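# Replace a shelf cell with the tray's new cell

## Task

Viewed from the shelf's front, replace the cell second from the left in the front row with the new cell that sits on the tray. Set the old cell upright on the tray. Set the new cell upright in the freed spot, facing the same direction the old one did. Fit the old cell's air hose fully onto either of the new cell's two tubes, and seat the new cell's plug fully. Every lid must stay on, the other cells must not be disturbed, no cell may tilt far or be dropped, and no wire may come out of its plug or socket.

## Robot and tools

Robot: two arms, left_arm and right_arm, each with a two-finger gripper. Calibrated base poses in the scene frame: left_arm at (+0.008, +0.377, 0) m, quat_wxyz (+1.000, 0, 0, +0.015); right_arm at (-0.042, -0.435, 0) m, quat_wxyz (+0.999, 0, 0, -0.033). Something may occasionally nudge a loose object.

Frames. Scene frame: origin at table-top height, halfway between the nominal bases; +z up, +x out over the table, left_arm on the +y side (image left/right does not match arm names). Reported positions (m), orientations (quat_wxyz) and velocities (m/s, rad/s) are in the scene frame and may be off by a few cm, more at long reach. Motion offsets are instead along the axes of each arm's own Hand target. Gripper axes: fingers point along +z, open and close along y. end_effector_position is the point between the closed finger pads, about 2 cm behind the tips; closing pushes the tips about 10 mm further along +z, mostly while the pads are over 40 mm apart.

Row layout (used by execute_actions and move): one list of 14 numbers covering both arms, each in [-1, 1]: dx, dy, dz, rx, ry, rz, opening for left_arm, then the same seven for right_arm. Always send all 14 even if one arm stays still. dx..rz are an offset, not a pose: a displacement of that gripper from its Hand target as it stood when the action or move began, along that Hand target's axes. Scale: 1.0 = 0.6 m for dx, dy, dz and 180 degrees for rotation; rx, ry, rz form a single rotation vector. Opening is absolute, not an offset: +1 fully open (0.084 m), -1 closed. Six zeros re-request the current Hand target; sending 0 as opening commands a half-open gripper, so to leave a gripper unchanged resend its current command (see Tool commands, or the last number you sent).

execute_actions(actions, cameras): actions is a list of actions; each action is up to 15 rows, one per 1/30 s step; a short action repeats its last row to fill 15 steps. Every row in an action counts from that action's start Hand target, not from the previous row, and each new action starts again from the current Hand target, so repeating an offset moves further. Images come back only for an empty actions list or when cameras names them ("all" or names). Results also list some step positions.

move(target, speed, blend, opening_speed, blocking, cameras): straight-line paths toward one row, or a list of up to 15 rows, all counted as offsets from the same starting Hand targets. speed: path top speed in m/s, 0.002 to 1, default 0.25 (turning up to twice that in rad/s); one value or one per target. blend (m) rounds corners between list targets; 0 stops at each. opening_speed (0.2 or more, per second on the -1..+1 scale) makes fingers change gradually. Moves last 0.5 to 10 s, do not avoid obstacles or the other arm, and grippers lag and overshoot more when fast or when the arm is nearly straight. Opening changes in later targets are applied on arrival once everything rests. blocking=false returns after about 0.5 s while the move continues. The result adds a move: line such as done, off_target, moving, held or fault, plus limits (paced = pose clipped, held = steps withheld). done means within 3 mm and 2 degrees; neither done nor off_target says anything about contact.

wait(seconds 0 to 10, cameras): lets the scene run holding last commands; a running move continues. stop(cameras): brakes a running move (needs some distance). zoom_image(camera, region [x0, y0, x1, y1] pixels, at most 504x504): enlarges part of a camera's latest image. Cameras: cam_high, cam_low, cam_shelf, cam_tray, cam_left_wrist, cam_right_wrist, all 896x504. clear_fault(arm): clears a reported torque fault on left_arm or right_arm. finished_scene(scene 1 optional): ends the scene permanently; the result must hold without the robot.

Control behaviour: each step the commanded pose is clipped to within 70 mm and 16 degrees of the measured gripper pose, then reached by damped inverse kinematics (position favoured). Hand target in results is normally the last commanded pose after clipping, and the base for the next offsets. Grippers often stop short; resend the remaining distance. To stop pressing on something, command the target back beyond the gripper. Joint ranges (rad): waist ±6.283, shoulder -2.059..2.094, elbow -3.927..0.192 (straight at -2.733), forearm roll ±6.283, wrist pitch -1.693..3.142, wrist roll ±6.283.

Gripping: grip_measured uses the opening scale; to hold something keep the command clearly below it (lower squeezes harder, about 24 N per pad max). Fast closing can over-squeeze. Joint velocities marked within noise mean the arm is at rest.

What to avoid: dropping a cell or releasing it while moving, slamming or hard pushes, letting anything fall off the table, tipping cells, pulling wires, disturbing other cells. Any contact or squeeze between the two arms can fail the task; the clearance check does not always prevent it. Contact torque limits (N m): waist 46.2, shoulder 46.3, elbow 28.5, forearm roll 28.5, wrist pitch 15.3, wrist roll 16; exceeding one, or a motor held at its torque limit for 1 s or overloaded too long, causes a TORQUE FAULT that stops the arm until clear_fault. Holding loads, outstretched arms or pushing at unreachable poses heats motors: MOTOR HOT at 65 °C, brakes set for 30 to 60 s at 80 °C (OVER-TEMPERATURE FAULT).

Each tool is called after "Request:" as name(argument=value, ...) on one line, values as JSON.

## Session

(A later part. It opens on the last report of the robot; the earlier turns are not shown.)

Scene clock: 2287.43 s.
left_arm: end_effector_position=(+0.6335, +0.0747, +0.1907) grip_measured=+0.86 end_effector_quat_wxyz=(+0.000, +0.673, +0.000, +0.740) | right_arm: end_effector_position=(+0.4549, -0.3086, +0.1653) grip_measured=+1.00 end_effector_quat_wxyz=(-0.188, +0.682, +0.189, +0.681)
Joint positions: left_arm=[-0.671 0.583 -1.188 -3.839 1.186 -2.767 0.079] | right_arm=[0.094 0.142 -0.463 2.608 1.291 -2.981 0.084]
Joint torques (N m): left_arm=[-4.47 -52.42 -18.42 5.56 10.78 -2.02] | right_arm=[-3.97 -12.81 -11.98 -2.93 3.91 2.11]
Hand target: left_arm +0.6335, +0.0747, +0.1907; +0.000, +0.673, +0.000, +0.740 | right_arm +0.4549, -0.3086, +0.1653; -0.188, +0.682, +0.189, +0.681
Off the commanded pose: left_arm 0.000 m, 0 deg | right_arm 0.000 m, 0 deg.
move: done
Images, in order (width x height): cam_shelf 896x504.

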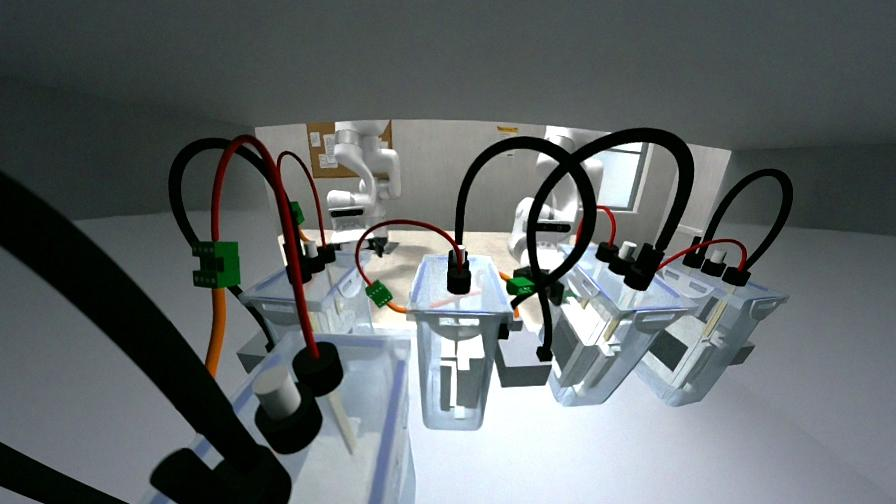

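Request:
move(target=[[0.0,0,0.0,0,0.028,0,-1,0,0,0,0,0,0,1]], speed=0.05, cameras=["cam_shelf","cam_left_wrist"])

Request:
zoom_image(camera="cam_shelf", region=[540, 180, 800, 430])

Scene clock: 2296.23 s.
left_arm: end_effector_position=(+0.6335, +0.0747, +0.1907) grip_measured=+0.86 end_effector_quat_wxyz=(+0.000, +0.639, +0.000, +0.769) | right_arm: end_effector_position=(+0.4549, -0.3086, +0.1653) grip_measured=+1.00 end_effector_quat_wxyz=(-0.188, +0.682, +0.189, +0.681)
Joint positions: left_arm=[-0.68 0.633 -1.192 -3.805 1.307 -2.804 0.079] | right_arm=[0.094 0.142 -0.463 2.608 1.291 -2.981 0.084]
Joint torques (N m): left_arm=[-4.36 -53.21 -25.37 5.58 11.31 -2] | right_arm=[-3.85 -12.55 -12.04 -2.94 4.04 2.11]
Hand target: left_arm +0.6335, +0.0747, +0.1907; +0.000, +0.639, +0.000, +0.769 | right_arm +0.4549, -0.3086, +0.1653; -0.188, +0.682, +0.189, +0.681
Off the commanded pose: left_arm 0.000 m, 0 deg | right_arm 0.000 m, 0 deg.
move: done
Images, in order (width x height): cam_shelf 896x504, cam_left_wrist 896x504.

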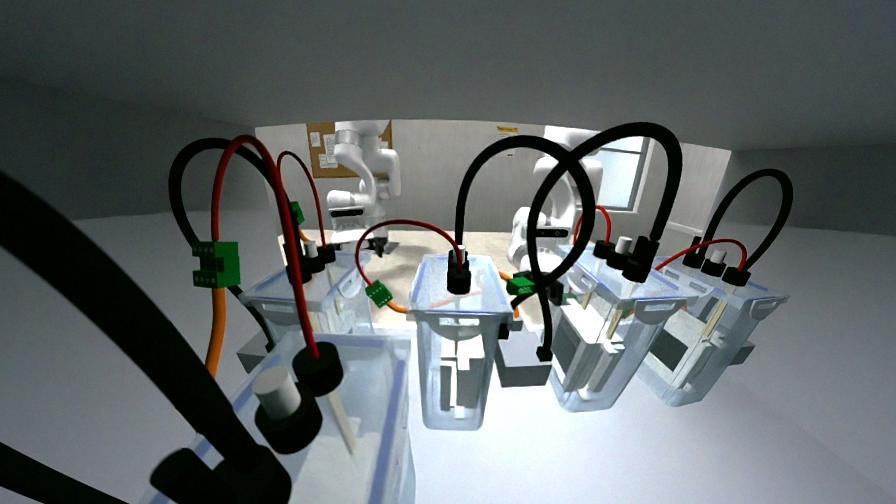

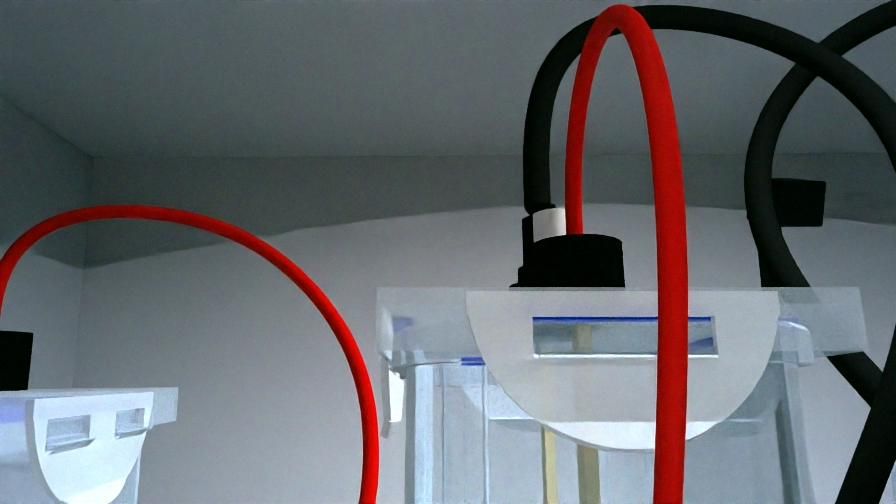

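Scaled by 1.938 from the camera's 896x504 image, which has a finer 1280x720 frame.

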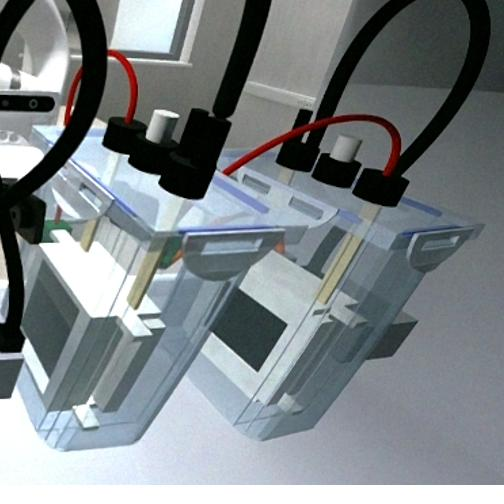

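Request:
execute_actions(actions=[])

Scene clock: 2317.23 s.
left_arm: end_effector_position=(+0.6335, +0.0747, +0.1907) grip_measured=+0.86 end_effector_quat_wxyz=(+0.000, +0.639, +0.000, +0.769) | right_arm: end_effector_position=(+0.4549, -0.3086, +0.1653) grip_measured=+1.00 end_effector_quat_wxyz=(-0.188, +0.682, +0.189, +0.681)
Joint positions: left_arm=[-0.68 0.633 -1.192 -3.805 1.307 -2.804 0.079] | right_arm=[0.094 0.142 -0.463 2.608 1.291 -2.981 0.084]
Joint velocities: within noise
Joint torques (N m): left_arm=[-4.19 -53.29 -25.17 5.59 11.19 -2.05] | right_arm=[-3.75 -12.79 -12.03 -2.93 3.94 2.15]
Hand target: left_arm +0.6335, +0.0747, +0.1907; +0.000, +0.639, +0.000, +0.769 | right_arm +0.4549, -0.3086, +0.1653; -0.188, +0.682, +0.189, +0.681
Tool commands: left_gripper/opening=-1.0 right_gripper/opening=+1.0
Off the commanded pose: left_arm 0.000 m, 0 deg | right_arm 0.000 m, 0 deg.

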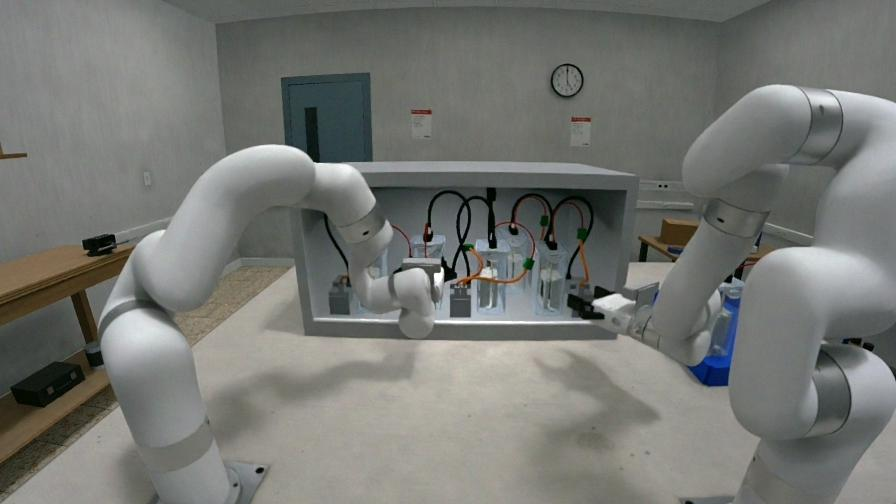

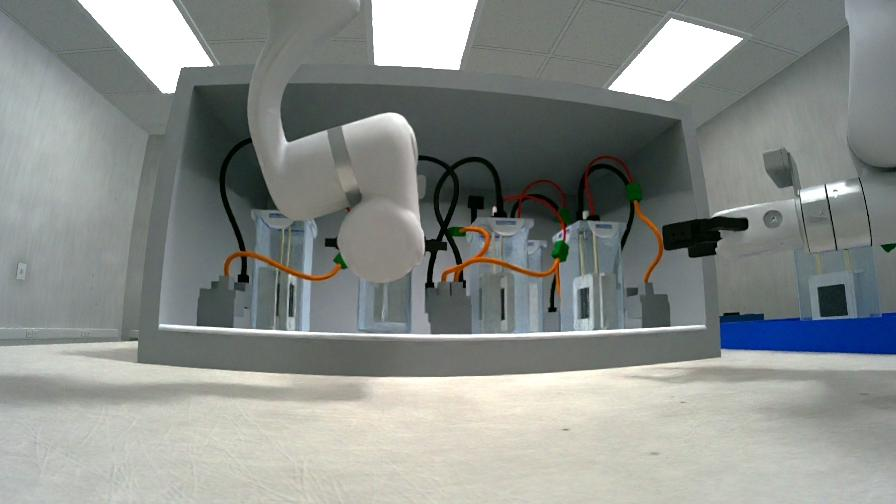

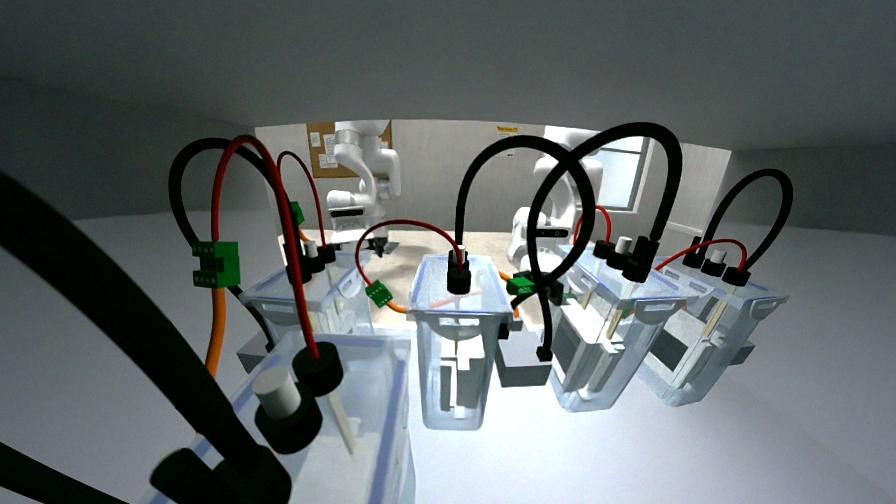

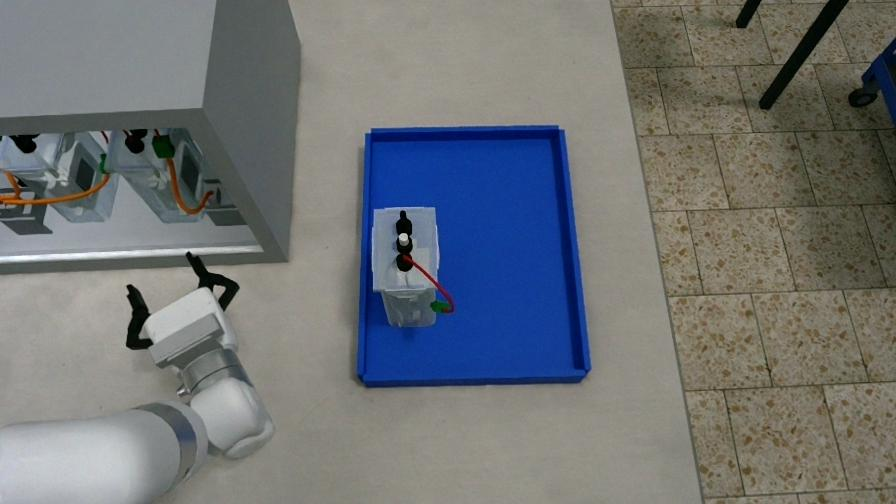

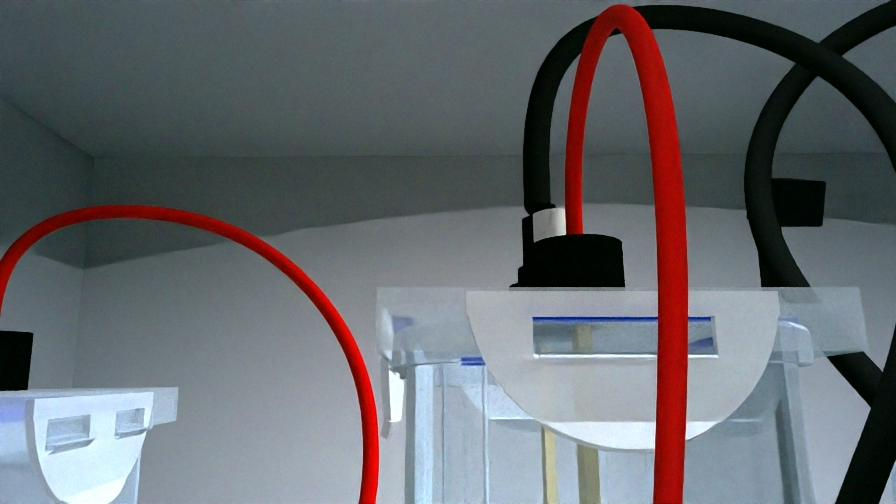

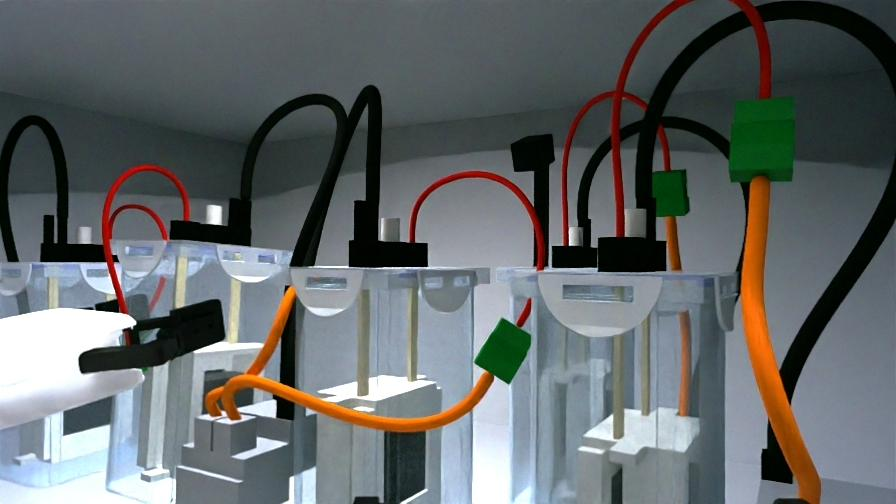

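Request:
move(target=[-0.0065,0,-0.0012,0,0,0,-1,0,0,0,0,0,0,1], speed=0.02)

Request:
move(target=[-0.0049,0,-0.0009,0,0,0,-1,0,0,0,0,0,0,1], speed=0.02, cameras=["cam_shelf","cam_low"])

Scene clock: 2320.87 s.
left_arm: end_effector_position=(+0.6335, +0.0747, +0.1868) grip_measured=+0.86 end_effector_quat_wxyz=(+0.000, +0.639, +0.000, +0.769) | right_arm: end_effector_position=(+0.4549, -0.3086, +0.1653) grip_measured=+1.00 end_effector_quat_wxyz=(-0.188, +0.682, +0.189, +0.681)
Joint positions: left_arm=[-0.68 0.643 -1.195 -3.805 1.313 -2.808 0.079] | right_arm=[0.094 0.142 -0.463 2.608 1.291 -2.981 0.084]
Joint torques (N m): left_arm=[-4.18 -53.11 -25.3 5.55 11.28 -2.02] | right_arm=[-4.02 -12.74 -12.04 -2.9 3.93 2.14]
Hand target: left_arm +0.6335, +0.0747, +0.1868; +0.000, +0.639, +0.000, +0.769 | right_arm +0.4549, -0.3086, +0.1653; -0.188, +0.682, +0.189, +0.681
Off the commanded pose: left_arm 0.000 m, 0 deg | right_arm 0.000 m, 0 deg.
move: done

Scene clock: 2321.57 s.
left_arm: end_effector_position=(+0.6336, +0.0747, +0.1838) grip_measured=+0.86 end_effector_quat_wxyz=(+0.000, +0.639, +0.000, +0.769) | right_arm: end_effector_position=(+0.4549, -0.3086, +0.1653) grip_measured=+1.00 end_effector_quat_wxyz=(-0.188, +0.682, +0.189, +0.681)
Joint positions: left_arm=[-0.681 0.65 -1.197 -3.804 1.317 -2.811 0.079] | right_arm=[0.094 0.142 -0.463 2.608 1.291 -2.981 0.084]
Joint torques (N m): left_arm=[-4.23 -53.39 -25.31 5.58 11.17 -2] | right_arm=[-3.72 -12.95 -12.09 -2.94 3.91 2.16]
Hand target: left_arm +0.6335, +0.0747, +0.1838; +0.000, +0.639, +0.000, +0.769 | right_arm +0.4549, -0.3086, +0.1653; -0.188, +0.682, +0.189, +0.681
Off the commanded pose: left_arm 0.000 m, 0 deg | right_arm 0.000 m, 0 deg.
move: done
Images, in order (width x height): cam_low 896x504, cam_shelf 896x504.

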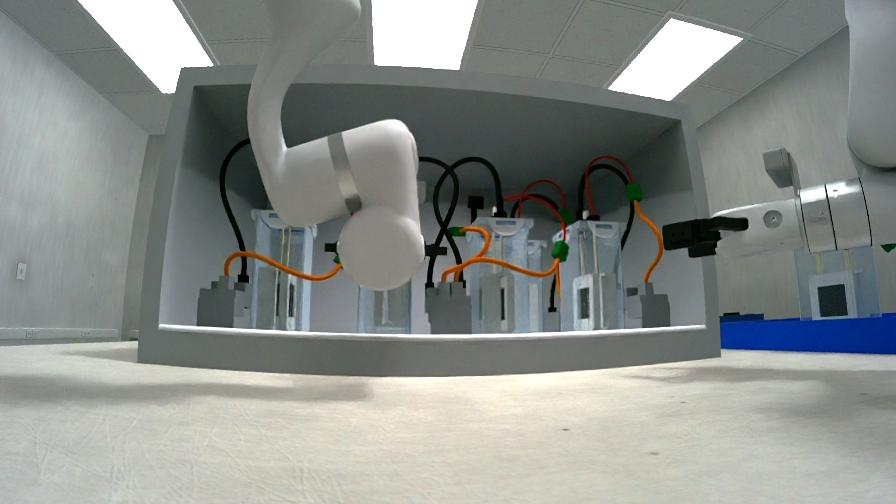

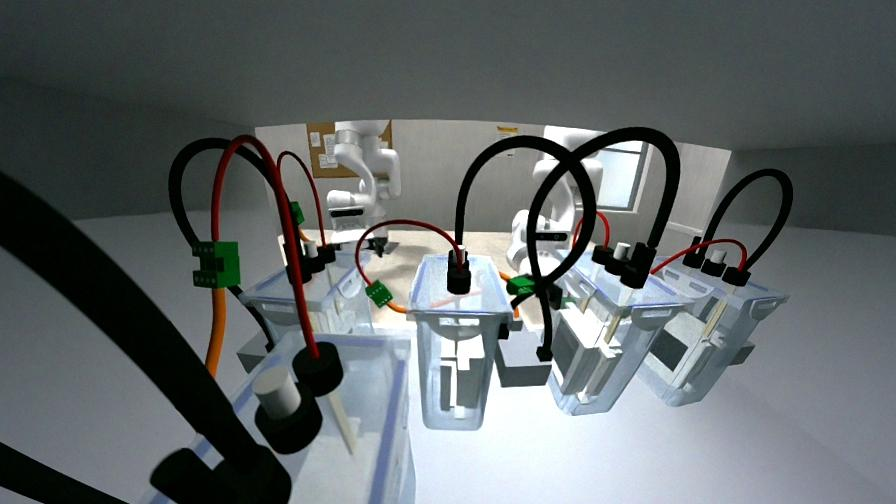

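Request:
move(target=[-0.0033,0,-0.0006,0,0,0,-1,0,0,0,0,0,0,1], speed=0.02)

Request:
move(target=[-0.0033,0,-0.0006,0,0,0,-1,0,0,0,0,0,0,1], speed=0.02)

Request:
move(target=[-0.0033,0,-0.0006,0,0,0,-1,0,0,0,0,0,0,1], speed=0.02)

Scene clock: 2324.47 s.
left_arm: end_effector_position=(+0.6336, +0.0747, +0.1818) grip_measured=+0.86 end_effector_quat_wxyz=(+0.000, +0.639, +0.000, +0.769) | right_arm: end_effector_position=(+0.4549, -0.3086, +0.1653) grip_measured=+1.00 end_effector_quat_wxyz=(-0.188, +0.682, +0.189, +0.681)
Joint positions: left_arm=[-0.681 0.656 -1.198 -3.804 1.32 -2.813 0.079] | right_arm=[0.094 0.142 -0.463 2.608 1.291 -2.981 0.084]
Joint torques (N m): left_arm=[-4.48 -53.06 -25.12 5.47 11.27 -2.1] | right_arm=[-3.66 -12.74 -12.09 -2.97 3.87 2.09]
Hand target: left_arm +0.6336, +0.0747, +0.1818; +0.000, +0.639, +0.000, +0.769 | right_arm +0.4549, -0.3086, +0.1653; -0.188, +0.682, +0.189, +0.681
Off the commanded pose: left_arm 0.000 m, 0 deg | right_arm 0.000 m, 0 deg.
move: done

Scene clock: 2325.17 s.
left_arm: end_effector_position=(+0.6336, +0.0747, +0.1798) grip_measured=+0.86 end_effector_quat_wxyz=(+0.000, +0.639, +0.000, +0.769) | right_arm: end_effector_position=(+0.4549, -0.3086, +0.1653) grip_measured=+1.00 end_effector_quat_wxyz=(-0.188, +0.682, +0.189, +0.681)
Joint positions: left_arm=[-0.681 0.661 -1.2 -3.804 1.323 -2.815 0.079] | right_arm=[0.094 0.142 -0.463 2.608 1.291 -2.981 0.084]
Joint torques (N m): left_arm=[-4.41 -53.64 -25.12 5.57 11.27 -2.03] | right_arm=[-3.7 -12.82 -11.79 -2.82 3.95 2.03]
Hand target: left_arm +0.6336, +0.0747, +0.1797; +0.000, +0.639, +0.000, +0.769 | right_arm +0.4549, -0.3086, +0.1653; -0.188, +0.682, +0.189, +0.681
Off the commanded pose: left_arm 0.000 m, 0 deg | right_arm 0.000 m, 0 deg.
move: done

Scene clock: 2325.87 s.
left_arm: end_effector_position=(+0.6336, +0.0747, +0.1779) grip_measured=+0.86 end_effector_quat_wxyz=(+0.000, +0.639, +0.000, +0.769) | right_arm: end_effector_position=(+0.4549, -0.3086, +0.1653) grip_measured=+1.00 end_effector_quat_wxyz=(-0.188, +0.682, +0.189, +0.681)
Joint positions: left_arm=[-0.681 0.666 -1.202 -3.803 1.326 -2.817 0.079] | right_arm=[0.094 0.142 -0.463 2.608 1.291 -2.981 0.084]
Joint torques (N m): left_arm=[-4.26 -46.71 -22.41 4.87 8.75 -1.95] | right_arm=[-3.72 -12.79 -12.04 -2.8 3.92 2.13]
Hand target: left_arm +0.6336, +0.0747, +0.1777; +0.000, +0.639, +0.000, +0.769 | right_arm +0.4549, -0.3086, +0.1653; -0.188, +0.682, +0.189, +0.681
Off the commanded pose: left_arm 0.000 m, 0 deg | right_arm 0.000 m, 0 deg.
move: done

Request:
move(target=[-0.0025,0,-0.0005,0,0,0,-1,0,0,0,0,0,0,1], speed=0.02)

Request:
move(target=[-0.0016,0,-0.0003,0,0,0,-1,0,0,0,0,0,0,1], speed=0.02, cameras=["cam_shelf","cam_low","cam_left_wrist"])

Scene clock: 2328.63 s.
left_arm: end_effector_position=(+0.6336, +0.0747, +0.1763) grip_measured=+0.86 end_effector_quat_wxyz=(+0.000, +0.639, +0.000, +0.769) | right_arm: end_effector_position=(+0.4549, -0.3086, +0.1653) grip_measured=+1.00 end_effector_quat_wxyz=(-0.188, +0.682, +0.189, +0.681)
Joint positions: left_arm=[-0.682 0.67 -1.203 -3.803 1.328 -2.819 0.079] | right_arm=[0.094 0.142 -0.463 2.608 1.291 -2.981 0.084]
Joint torques (N m): left_arm=[-3.61 -34.64 -17.57 3.62 4.52 -1.68] | right_arm=[-3.67 -12.9 -11.99 -2.81 3.83 2.11]
Hand target: left_arm +0.6335, +0.0747, +0.1762; +0.000, +0.639, +0.000, +0.769 | right_arm +0.4549, -0.3086, +0.1653; -0.188, +0.682, +0.189, +0.681
Off the commanded pose: left_arm 0.000 m, 0 deg | right_arm 0.000 m, 0 deg.
move: done

Scene clock: 2329.33 s.
left_arm: end_effector_position=(+0.6335, +0.0747, +0.1752) grip_measured=+0.86 end_effector_quat_wxyz=(+0.000, +0.639, +0.000, +0.769) | right_arm: end_effector_position=(+0.4549, -0.3086, +0.1653) grip_measured=+1.00 end_effector_quat_wxyz=(-0.188, +0.682, +0.189, +0.681)
Joint positions: left_arm=[-0.682 0.672 -1.204 -3.803 1.329 -2.82 0.079] | right_arm=[0.094 0.142 -0.463 2.608 1.291 -2.981 0.084]
Joint torques (N m): left_arm=[-2.8 -31.44 -16.23 3.13 3.39 -1.64] | right_arm=[-3.71 -12.65 -11.92 -2.86 3.81 2.06]
Hand target: left_arm +0.6335, +0.0747, +0.1752; +0.000, +0.639, +0.000, +0.769 | right_arm +0.4549, -0.3086, +0.1653; -0.188, +0.682, +0.189, +0.681
Off the commanded pose: left_arm 0.000 m, 0 deg | right_arm 0.000 m, 0 deg.
move: done
Images, in order (width x height): cam_low 896x504, cam_shelf 896x504, cam_left_wrist 896x504.

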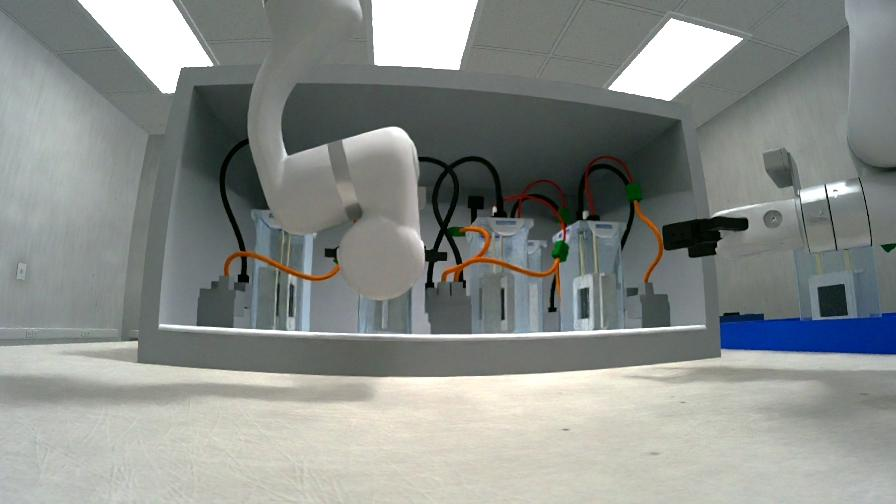

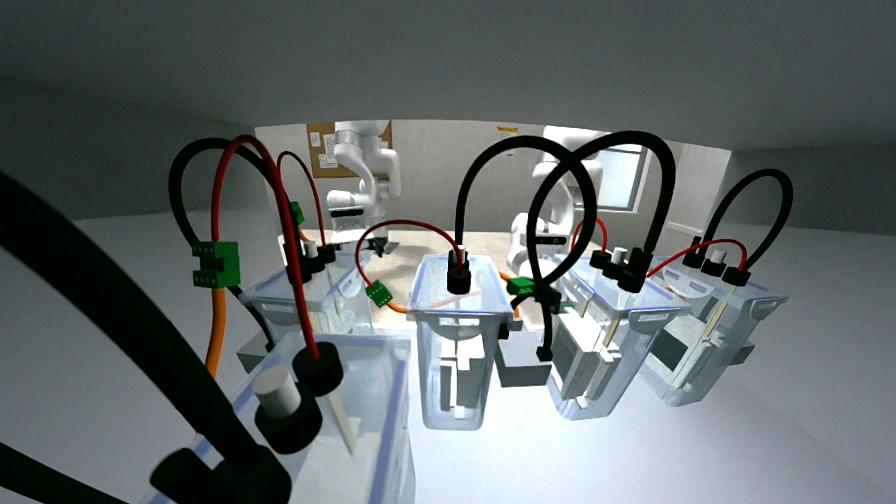

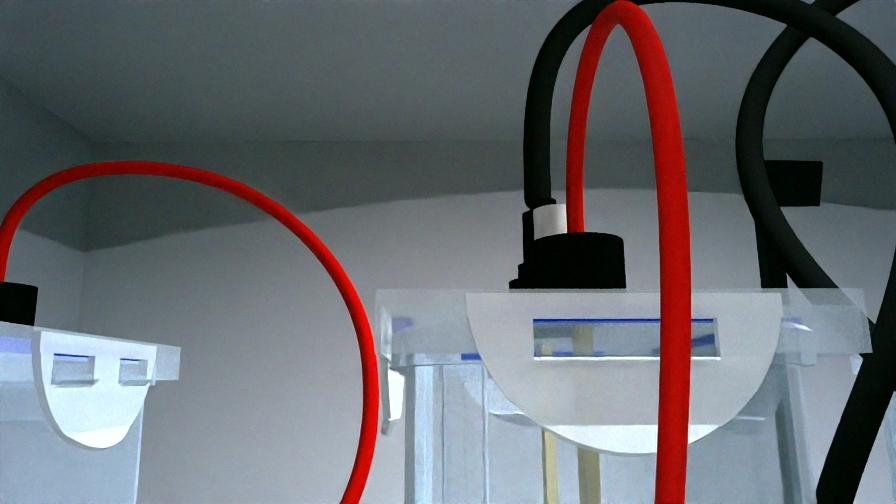

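Request:
move(target=[-0.0025,0,-0.0005,0,0,0,-1,0,0,0,0,0,0,1], speed=0.02)

Request:
move(target=[-0.0025,0,-0.0005,0,0,0,-1,0,0,0,0,0,0,1], speed=0.02, cameras=["cam_shelf","cam_low","cam_left_wrist"])

Scene clock: 2332.67 s.
left_arm: end_effector_position=(+0.6335, +0.0747, +0.1737) grip_measured=+0.86 end_effector_quat_wxyz=(+0.000, +0.639, +0.000, +0.769) | right_arm: end_effector_position=(+0.4549, -0.3086, +0.1653) grip_measured=+1.00 end_effector_quat_wxyz=(-0.188, +0.682, +0.189, +0.681)
Joint positions: left_arm=[-0.682 0.676 -1.205 -3.803 1.332 -2.822 0.079] | right_arm=[0.094 0.142 -0.463 2.608 1.291 -2.981 0.084]
Joint torques (N m): left_arm=[-3.27 -31.97 -16.18 3.37 3.57 -1.53] | right_arm=[-3.67 -13.05 -12.06 -2.8 3.76 2.1]
Hand target: left_arm +0.6335, +0.0747, +0.1737; +0.000, +0.639, +0.000, +0.769 | right_arm +0.4549, -0.3086, +0.1653; -0.188, +0.682, +0.189, +0.681
Off the commanded pose: left_arm 0.000 m, 0 deg | right_arm 0.000 m, 0 deg.
move: done

Scene clock: 2333.37 s.
left_arm: end_effector_position=(+0.6335, +0.0747, +0.1723) grip_measured=+0.86 end_effector_quat_wxyz=(+0.000, +0.639, +0.000, +0.769) | right_arm: end_effector_position=(+0.4549, -0.3086, +0.1653) grip_measured=+1.00 end_effector_quat_wxyz=(-0.188, +0.682, +0.189, +0.681)
Joint positions: left_arm=[-0.682 0.68 -1.206 -3.803 1.334 -2.823 0.079] | right_arm=[0.094 0.142 -0.463 2.608 1.291 -2.981 0.084]
Joint torques (N m): left_arm=[-3.29 -27.81 -14.7 3.16 2.23 -1.36] | right_arm=[-3.58 -12.87 -11.98 -2.72 3.86 2.05]
Hand target: left_arm +0.6335, +0.0747, +0.1722; +0.000, +0.639, +0.000, +0.769 | right_arm +0.4549, -0.3086, +0.1653; -0.188, +0.682, +0.189, +0.681
Off the commanded pose: left_arm 0.000 m, 0 deg | right_arm 0.000 m, 0 deg.
move: done
Images, in order (width x height): cam_low 896x504, cam_shelf 896x504, cam_left_wrist 896x504.

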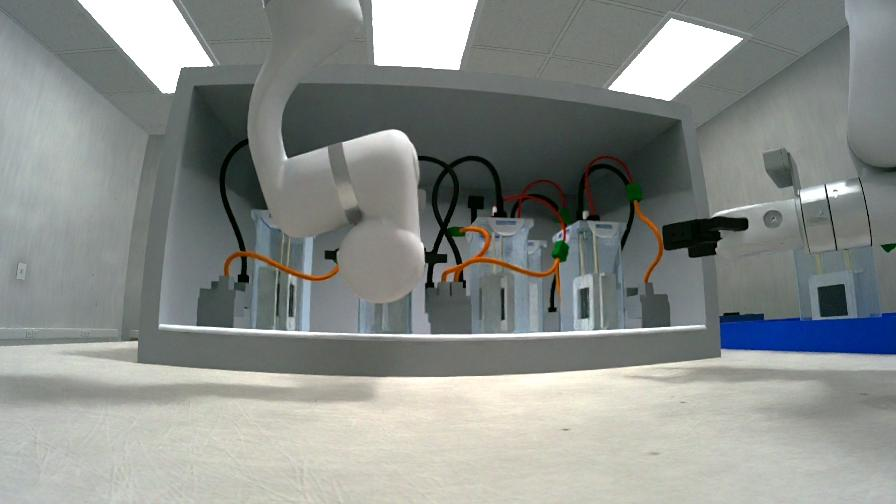

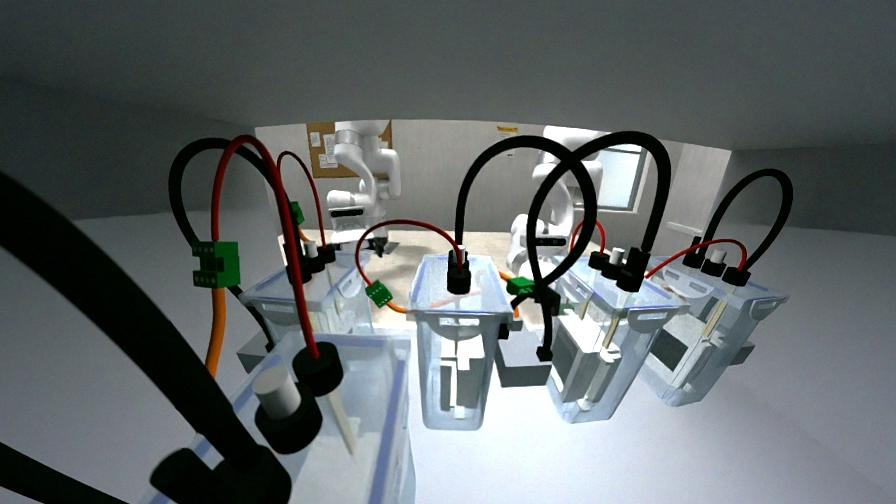

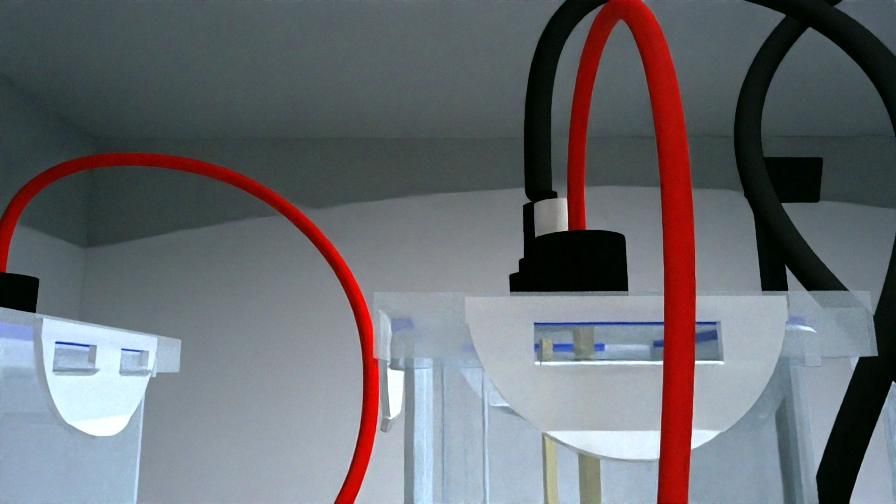

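Request:
zoom_image(camera="cam_shelf", region=[490, 180, 800, 430])

Request:
zoom_image(camera="cam_low", region=[230, 180, 530, 350])

Scaled by 1.626 from the camera's 896x504 image, which has a finer 1280x720 frame.

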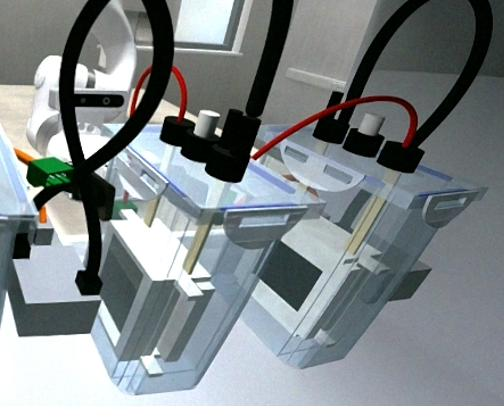

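Scaled by 1.680 from the camera's 896x504 image, which has a finer 1280x720 frame.

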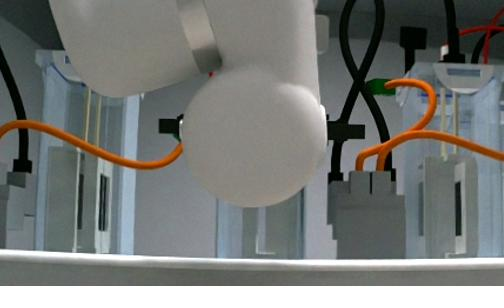

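Request:
move(target=[-0.0025,0,-0.0005,0,0,0,-1,0,0,0,0,0,0,1], speed=0.02)

Request:
move(target=[-0.0025,0,-0.0005,0,0,0,-1,0,0,0,0,0,0,1], speed=0.02, cameras=["cam_shelf","cam_left_wrist"])

Scene clock: 2339.87 s.
left_arm: end_effector_position=(+0.6335, +0.0747, +0.1709) grip_measured=+0.86 end_effector_quat_wxyz=(+0.000, +0.639, +0.001, +0.769) | right_arm: end_effector_position=(+0.4549, -0.3086, +0.1653) grip_measured=+1.00 end_effector_quat_wxyz=(-0.188, +0.682, +0.189, +0.681)
Joint positions: left_arm=[-0.683 0.684 -1.207 -3.802 1.336 -2.825 0.079] | right_arm=[0.094 0.142 -0.463 2.608 1.291 -2.981 0.084]
Joint torques (N m): left_arm=[-4.13 -9.33 -7.74 2.53 -3.95 -1.2] | right_arm=[-3.8 -12.97 -11.95 -2.81 3.81 2]
Hand target: left_arm +0.6335, +0.0747, +0.1706; +0.000, +0.639, +0.000, +0.769 | right_arm +0.4549, -0.3086, +0.1653; -0.188, +0.682, +0.189, +0.681
Off the commanded pose: left_arm 0.000 m, 0 deg | right_arm 0.000 m, 0 deg.
move: done

Scene clock: 2340.57 s.
left_arm: end_effector_position=(+0.6336, +0.0747, +0.1698) grip_measured=+0.86 end_effector_quat_wxyz=(+0.000, +0.639, +0.001, +0.769) | right_arm: end_effector_position=(+0.4549, -0.3086, +0.1653) grip_measured=+1.00 end_effector_quat_wxyz=(-0.188, +0.682, +0.189, +0.681)
Joint positions: left_arm=[-0.683 0.687 -1.209 -3.802 1.338 -2.826 0.079] | right_arm=[0.094 0.142 -0.463 2.608 1.291 -2.981 0.084]
Joint torques (N m): left_arm=[-7.84 2.76 -3.4 3.47 -9.26 -1.73] | right_arm=[-3.54 -12.64 -11.84 -2.79 3.81 2.16]
Hand target: left_arm +0.6335, +0.0747, +0.1691; +0.000, +0.639, +0.000, +0.769 | right_arm +0.4549, -0.3086, +0.1653; -0.188, +0.682, +0.189, +0.681
Off the commanded pose: left_arm 0.001 m, 0 deg | right_arm 0.000 m, 0 deg.
move: done
Images, in order (width x height): cam_shelf 896x504, cam_left_wrist 896x504.

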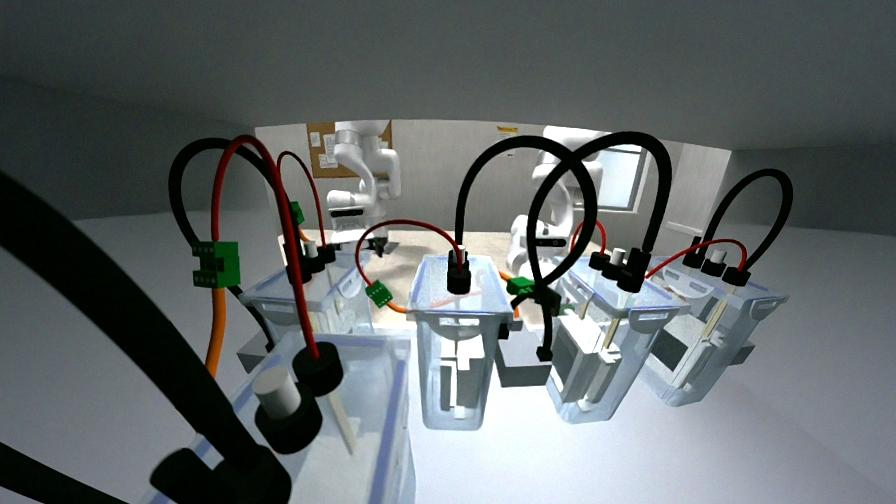

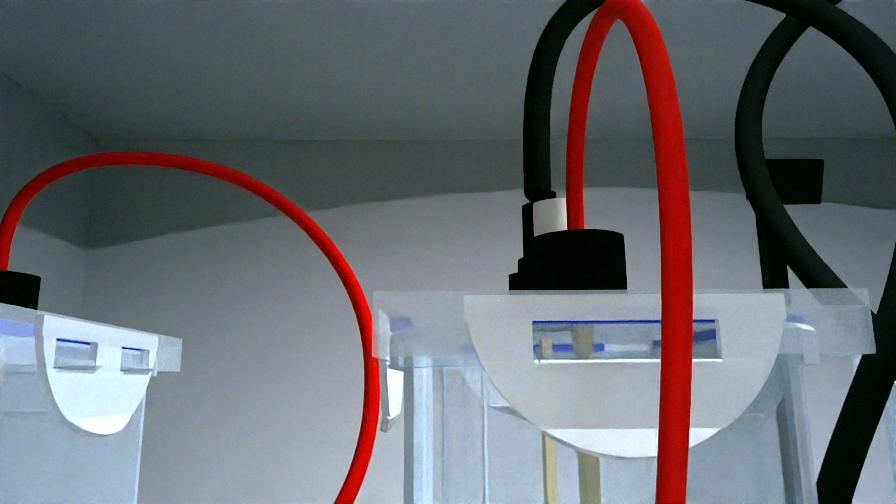

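Request:
move(target=[0.0025,0,0.0005,0,0,0,-1,0,0,0,0,0,0,1], speed=0.02)

Request:
move(target=[0,0,0,0,0,0,1,0,0,0,0,0,0,1], opening_speed=0.2, cameras=["cam_shelf","cam_left_wrist"])

Scene clock: 2354.73 s.
left_arm: end_effector_position=(+0.6334, +0.0746, +0.1704) grip_measured=+0.86 end_effector_quat_wxyz=(+0.000, +0.640, +0.000, +0.769) | right_arm: end_effector_position=(+0.4549, -0.3086, +0.1653) grip_measured=+1.00 end_effector_quat_wxyz=(-0.188, +0.682, +0.189, +0.681)
Joint positions: left_arm=[-0.683 0.684 -1.207 -3.802 1.336 -2.825 0.079] | right_arm=[0.094 0.142 -0.463 2.608 1.291 -2.981 0.084]
Joint torques (N m): left_arm=[-1.15 -29.28 2.69 -2.04 -8.36 2.41] | right_arm=[-3.69 -12.95 -11.83 -2.61 3.8 2.13]
Hand target: left_arm +0.6335, +0.0747, +0.1706; +0.000, +0.639, +0.000, +0.769 | right_arm +0.4549, -0.3086, +0.1653; -0.188, +0.682, +0.189, +0.681
Off the commanded pose: left_arm 0.000 m, 0 deg | right_arm 0.000 m, 0 deg.
move: done

Scene clock: 2364.93 s.
left_arm: end_effector_position=(+0.6335, +0.0747, +0.1706) grip_measured=+1.00 end_effector_quat_wxyz=(+0.000, +0.639, +0.000, +0.769) | right_arm: end_effector_position=(+0.4549, -0.3086, +0.1653) grip_measured=+1.00 end_effector_quat_wxyz=(-0.188, +0.682, +0.189, +0.681)
Joint positions: left_arm=[-0.683 0.684 -1.207 -3.803 1.336 -2.825 0.084] | right_arm=[0.094 0.142 -0.463 2.608 1.291 -2.981 0.084]
Joint torques (N m): left_arm=[0.36 -53.59 -17.12 -0.21 5.23 -0.37] | right_arm=[-3.32 -13.01 -11.89 -2.66 3.83 2.09]
Hand target: left_arm +0.6335, +0.0747, +0.1706; +0.000, +0.639, +0.000, +0.769 | right_arm +0.4549, -0.3086, +0.1653; -0.188, +0.682, +0.189, +0.681
Off the commanded pose: left_arm 0.000 m, 0 deg | right_arm 0.000 m, 0 deg.
move: done
Images, in order (width x height): cam_shelf 896x504, cam_left_wrist 896x504.

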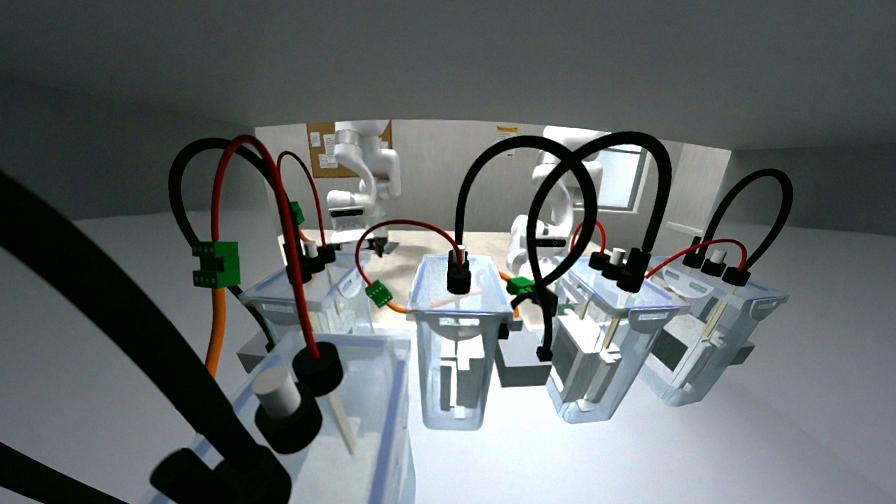

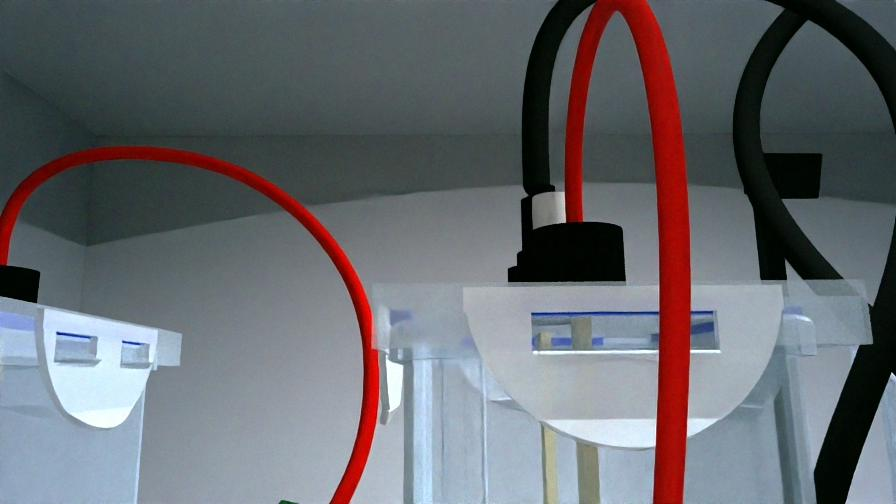

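Request:
move(target=[0.039,0,-0.2123,0,0,0,1,0,0,0,0,0,0,1], speed=0.06, cameras=["all"])

Scene clock: 2370.17 s.
left_arm: end_effector_position=(+0.5040, +0.0746, +0.1704) grip_measured=+1.00 end_effector_quat_wxyz=(+0.000, +0.639, +0.000, +0.769) | right_arm: end_effector_position=(+0.4549, -0.3086, +0.1653) grip_measured=+1.00 end_effector_quat_wxyz=(-0.188, +0.682, +0.189, +0.681)
Joint positions: left_arm=[-0.907 0.487 -0.829 -4 1.532 -2.881 0.084] | right_arm=[0.094 0.142 -0.463 2.608 1.291 -2.981 0.084]
Joint torques (N m): left_arm=[-4.51 -45.28 -7.14 -2.29 5.28 -1.99] | right_arm=[-3.48 -13.01 -12.06 -2.55 3.8 2.07]
Hand target: left_arm +0.5040, +0.0746, +0.1704; +0.000, +0.639, +0.000, +0.769 | right_arm +0.4549, -0.3086, +0.1653; -0.188, +0.682, +0.189, +0.681
Off the commanded pose: left_arm 0.000 m, 0 deg | right_arm 0.000 m, 0 deg.
move: done

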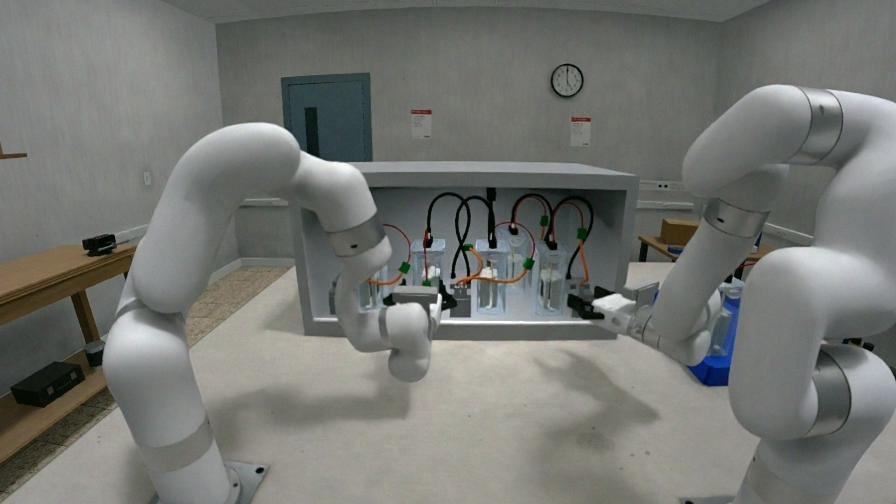

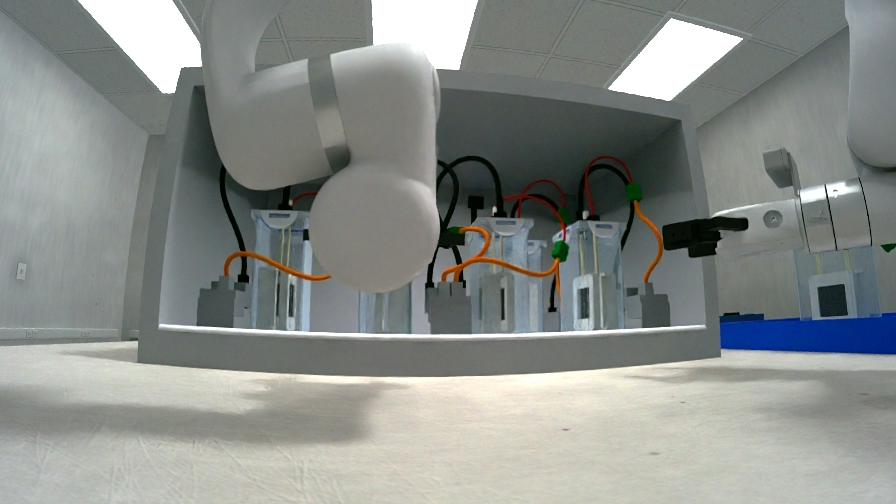

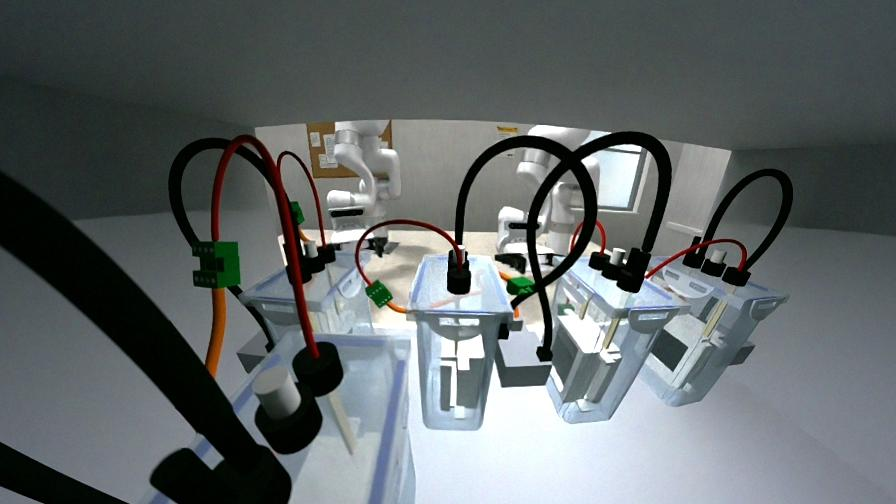

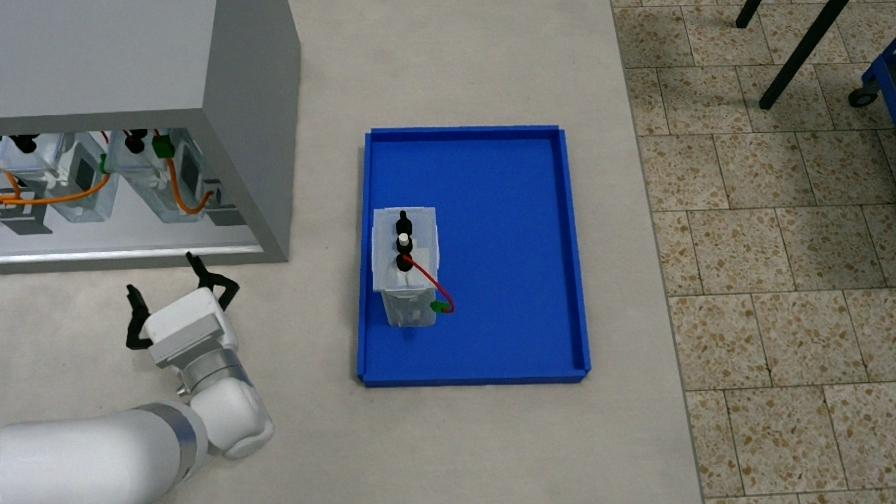

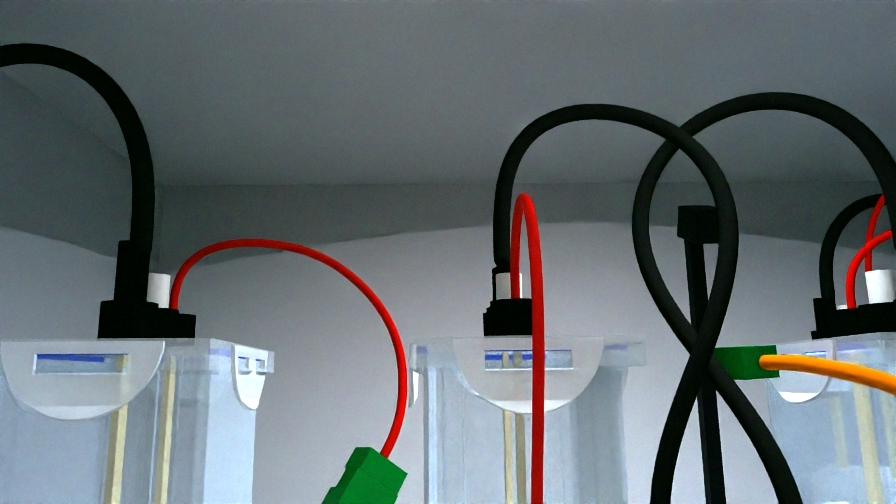

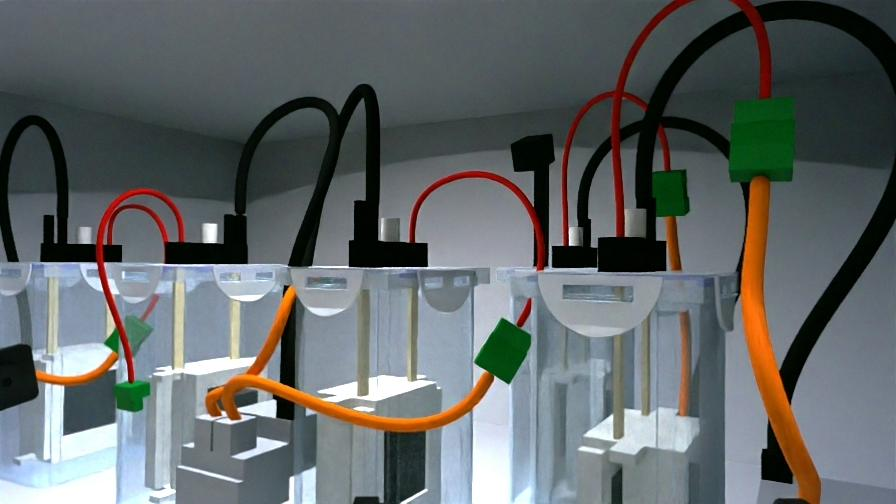

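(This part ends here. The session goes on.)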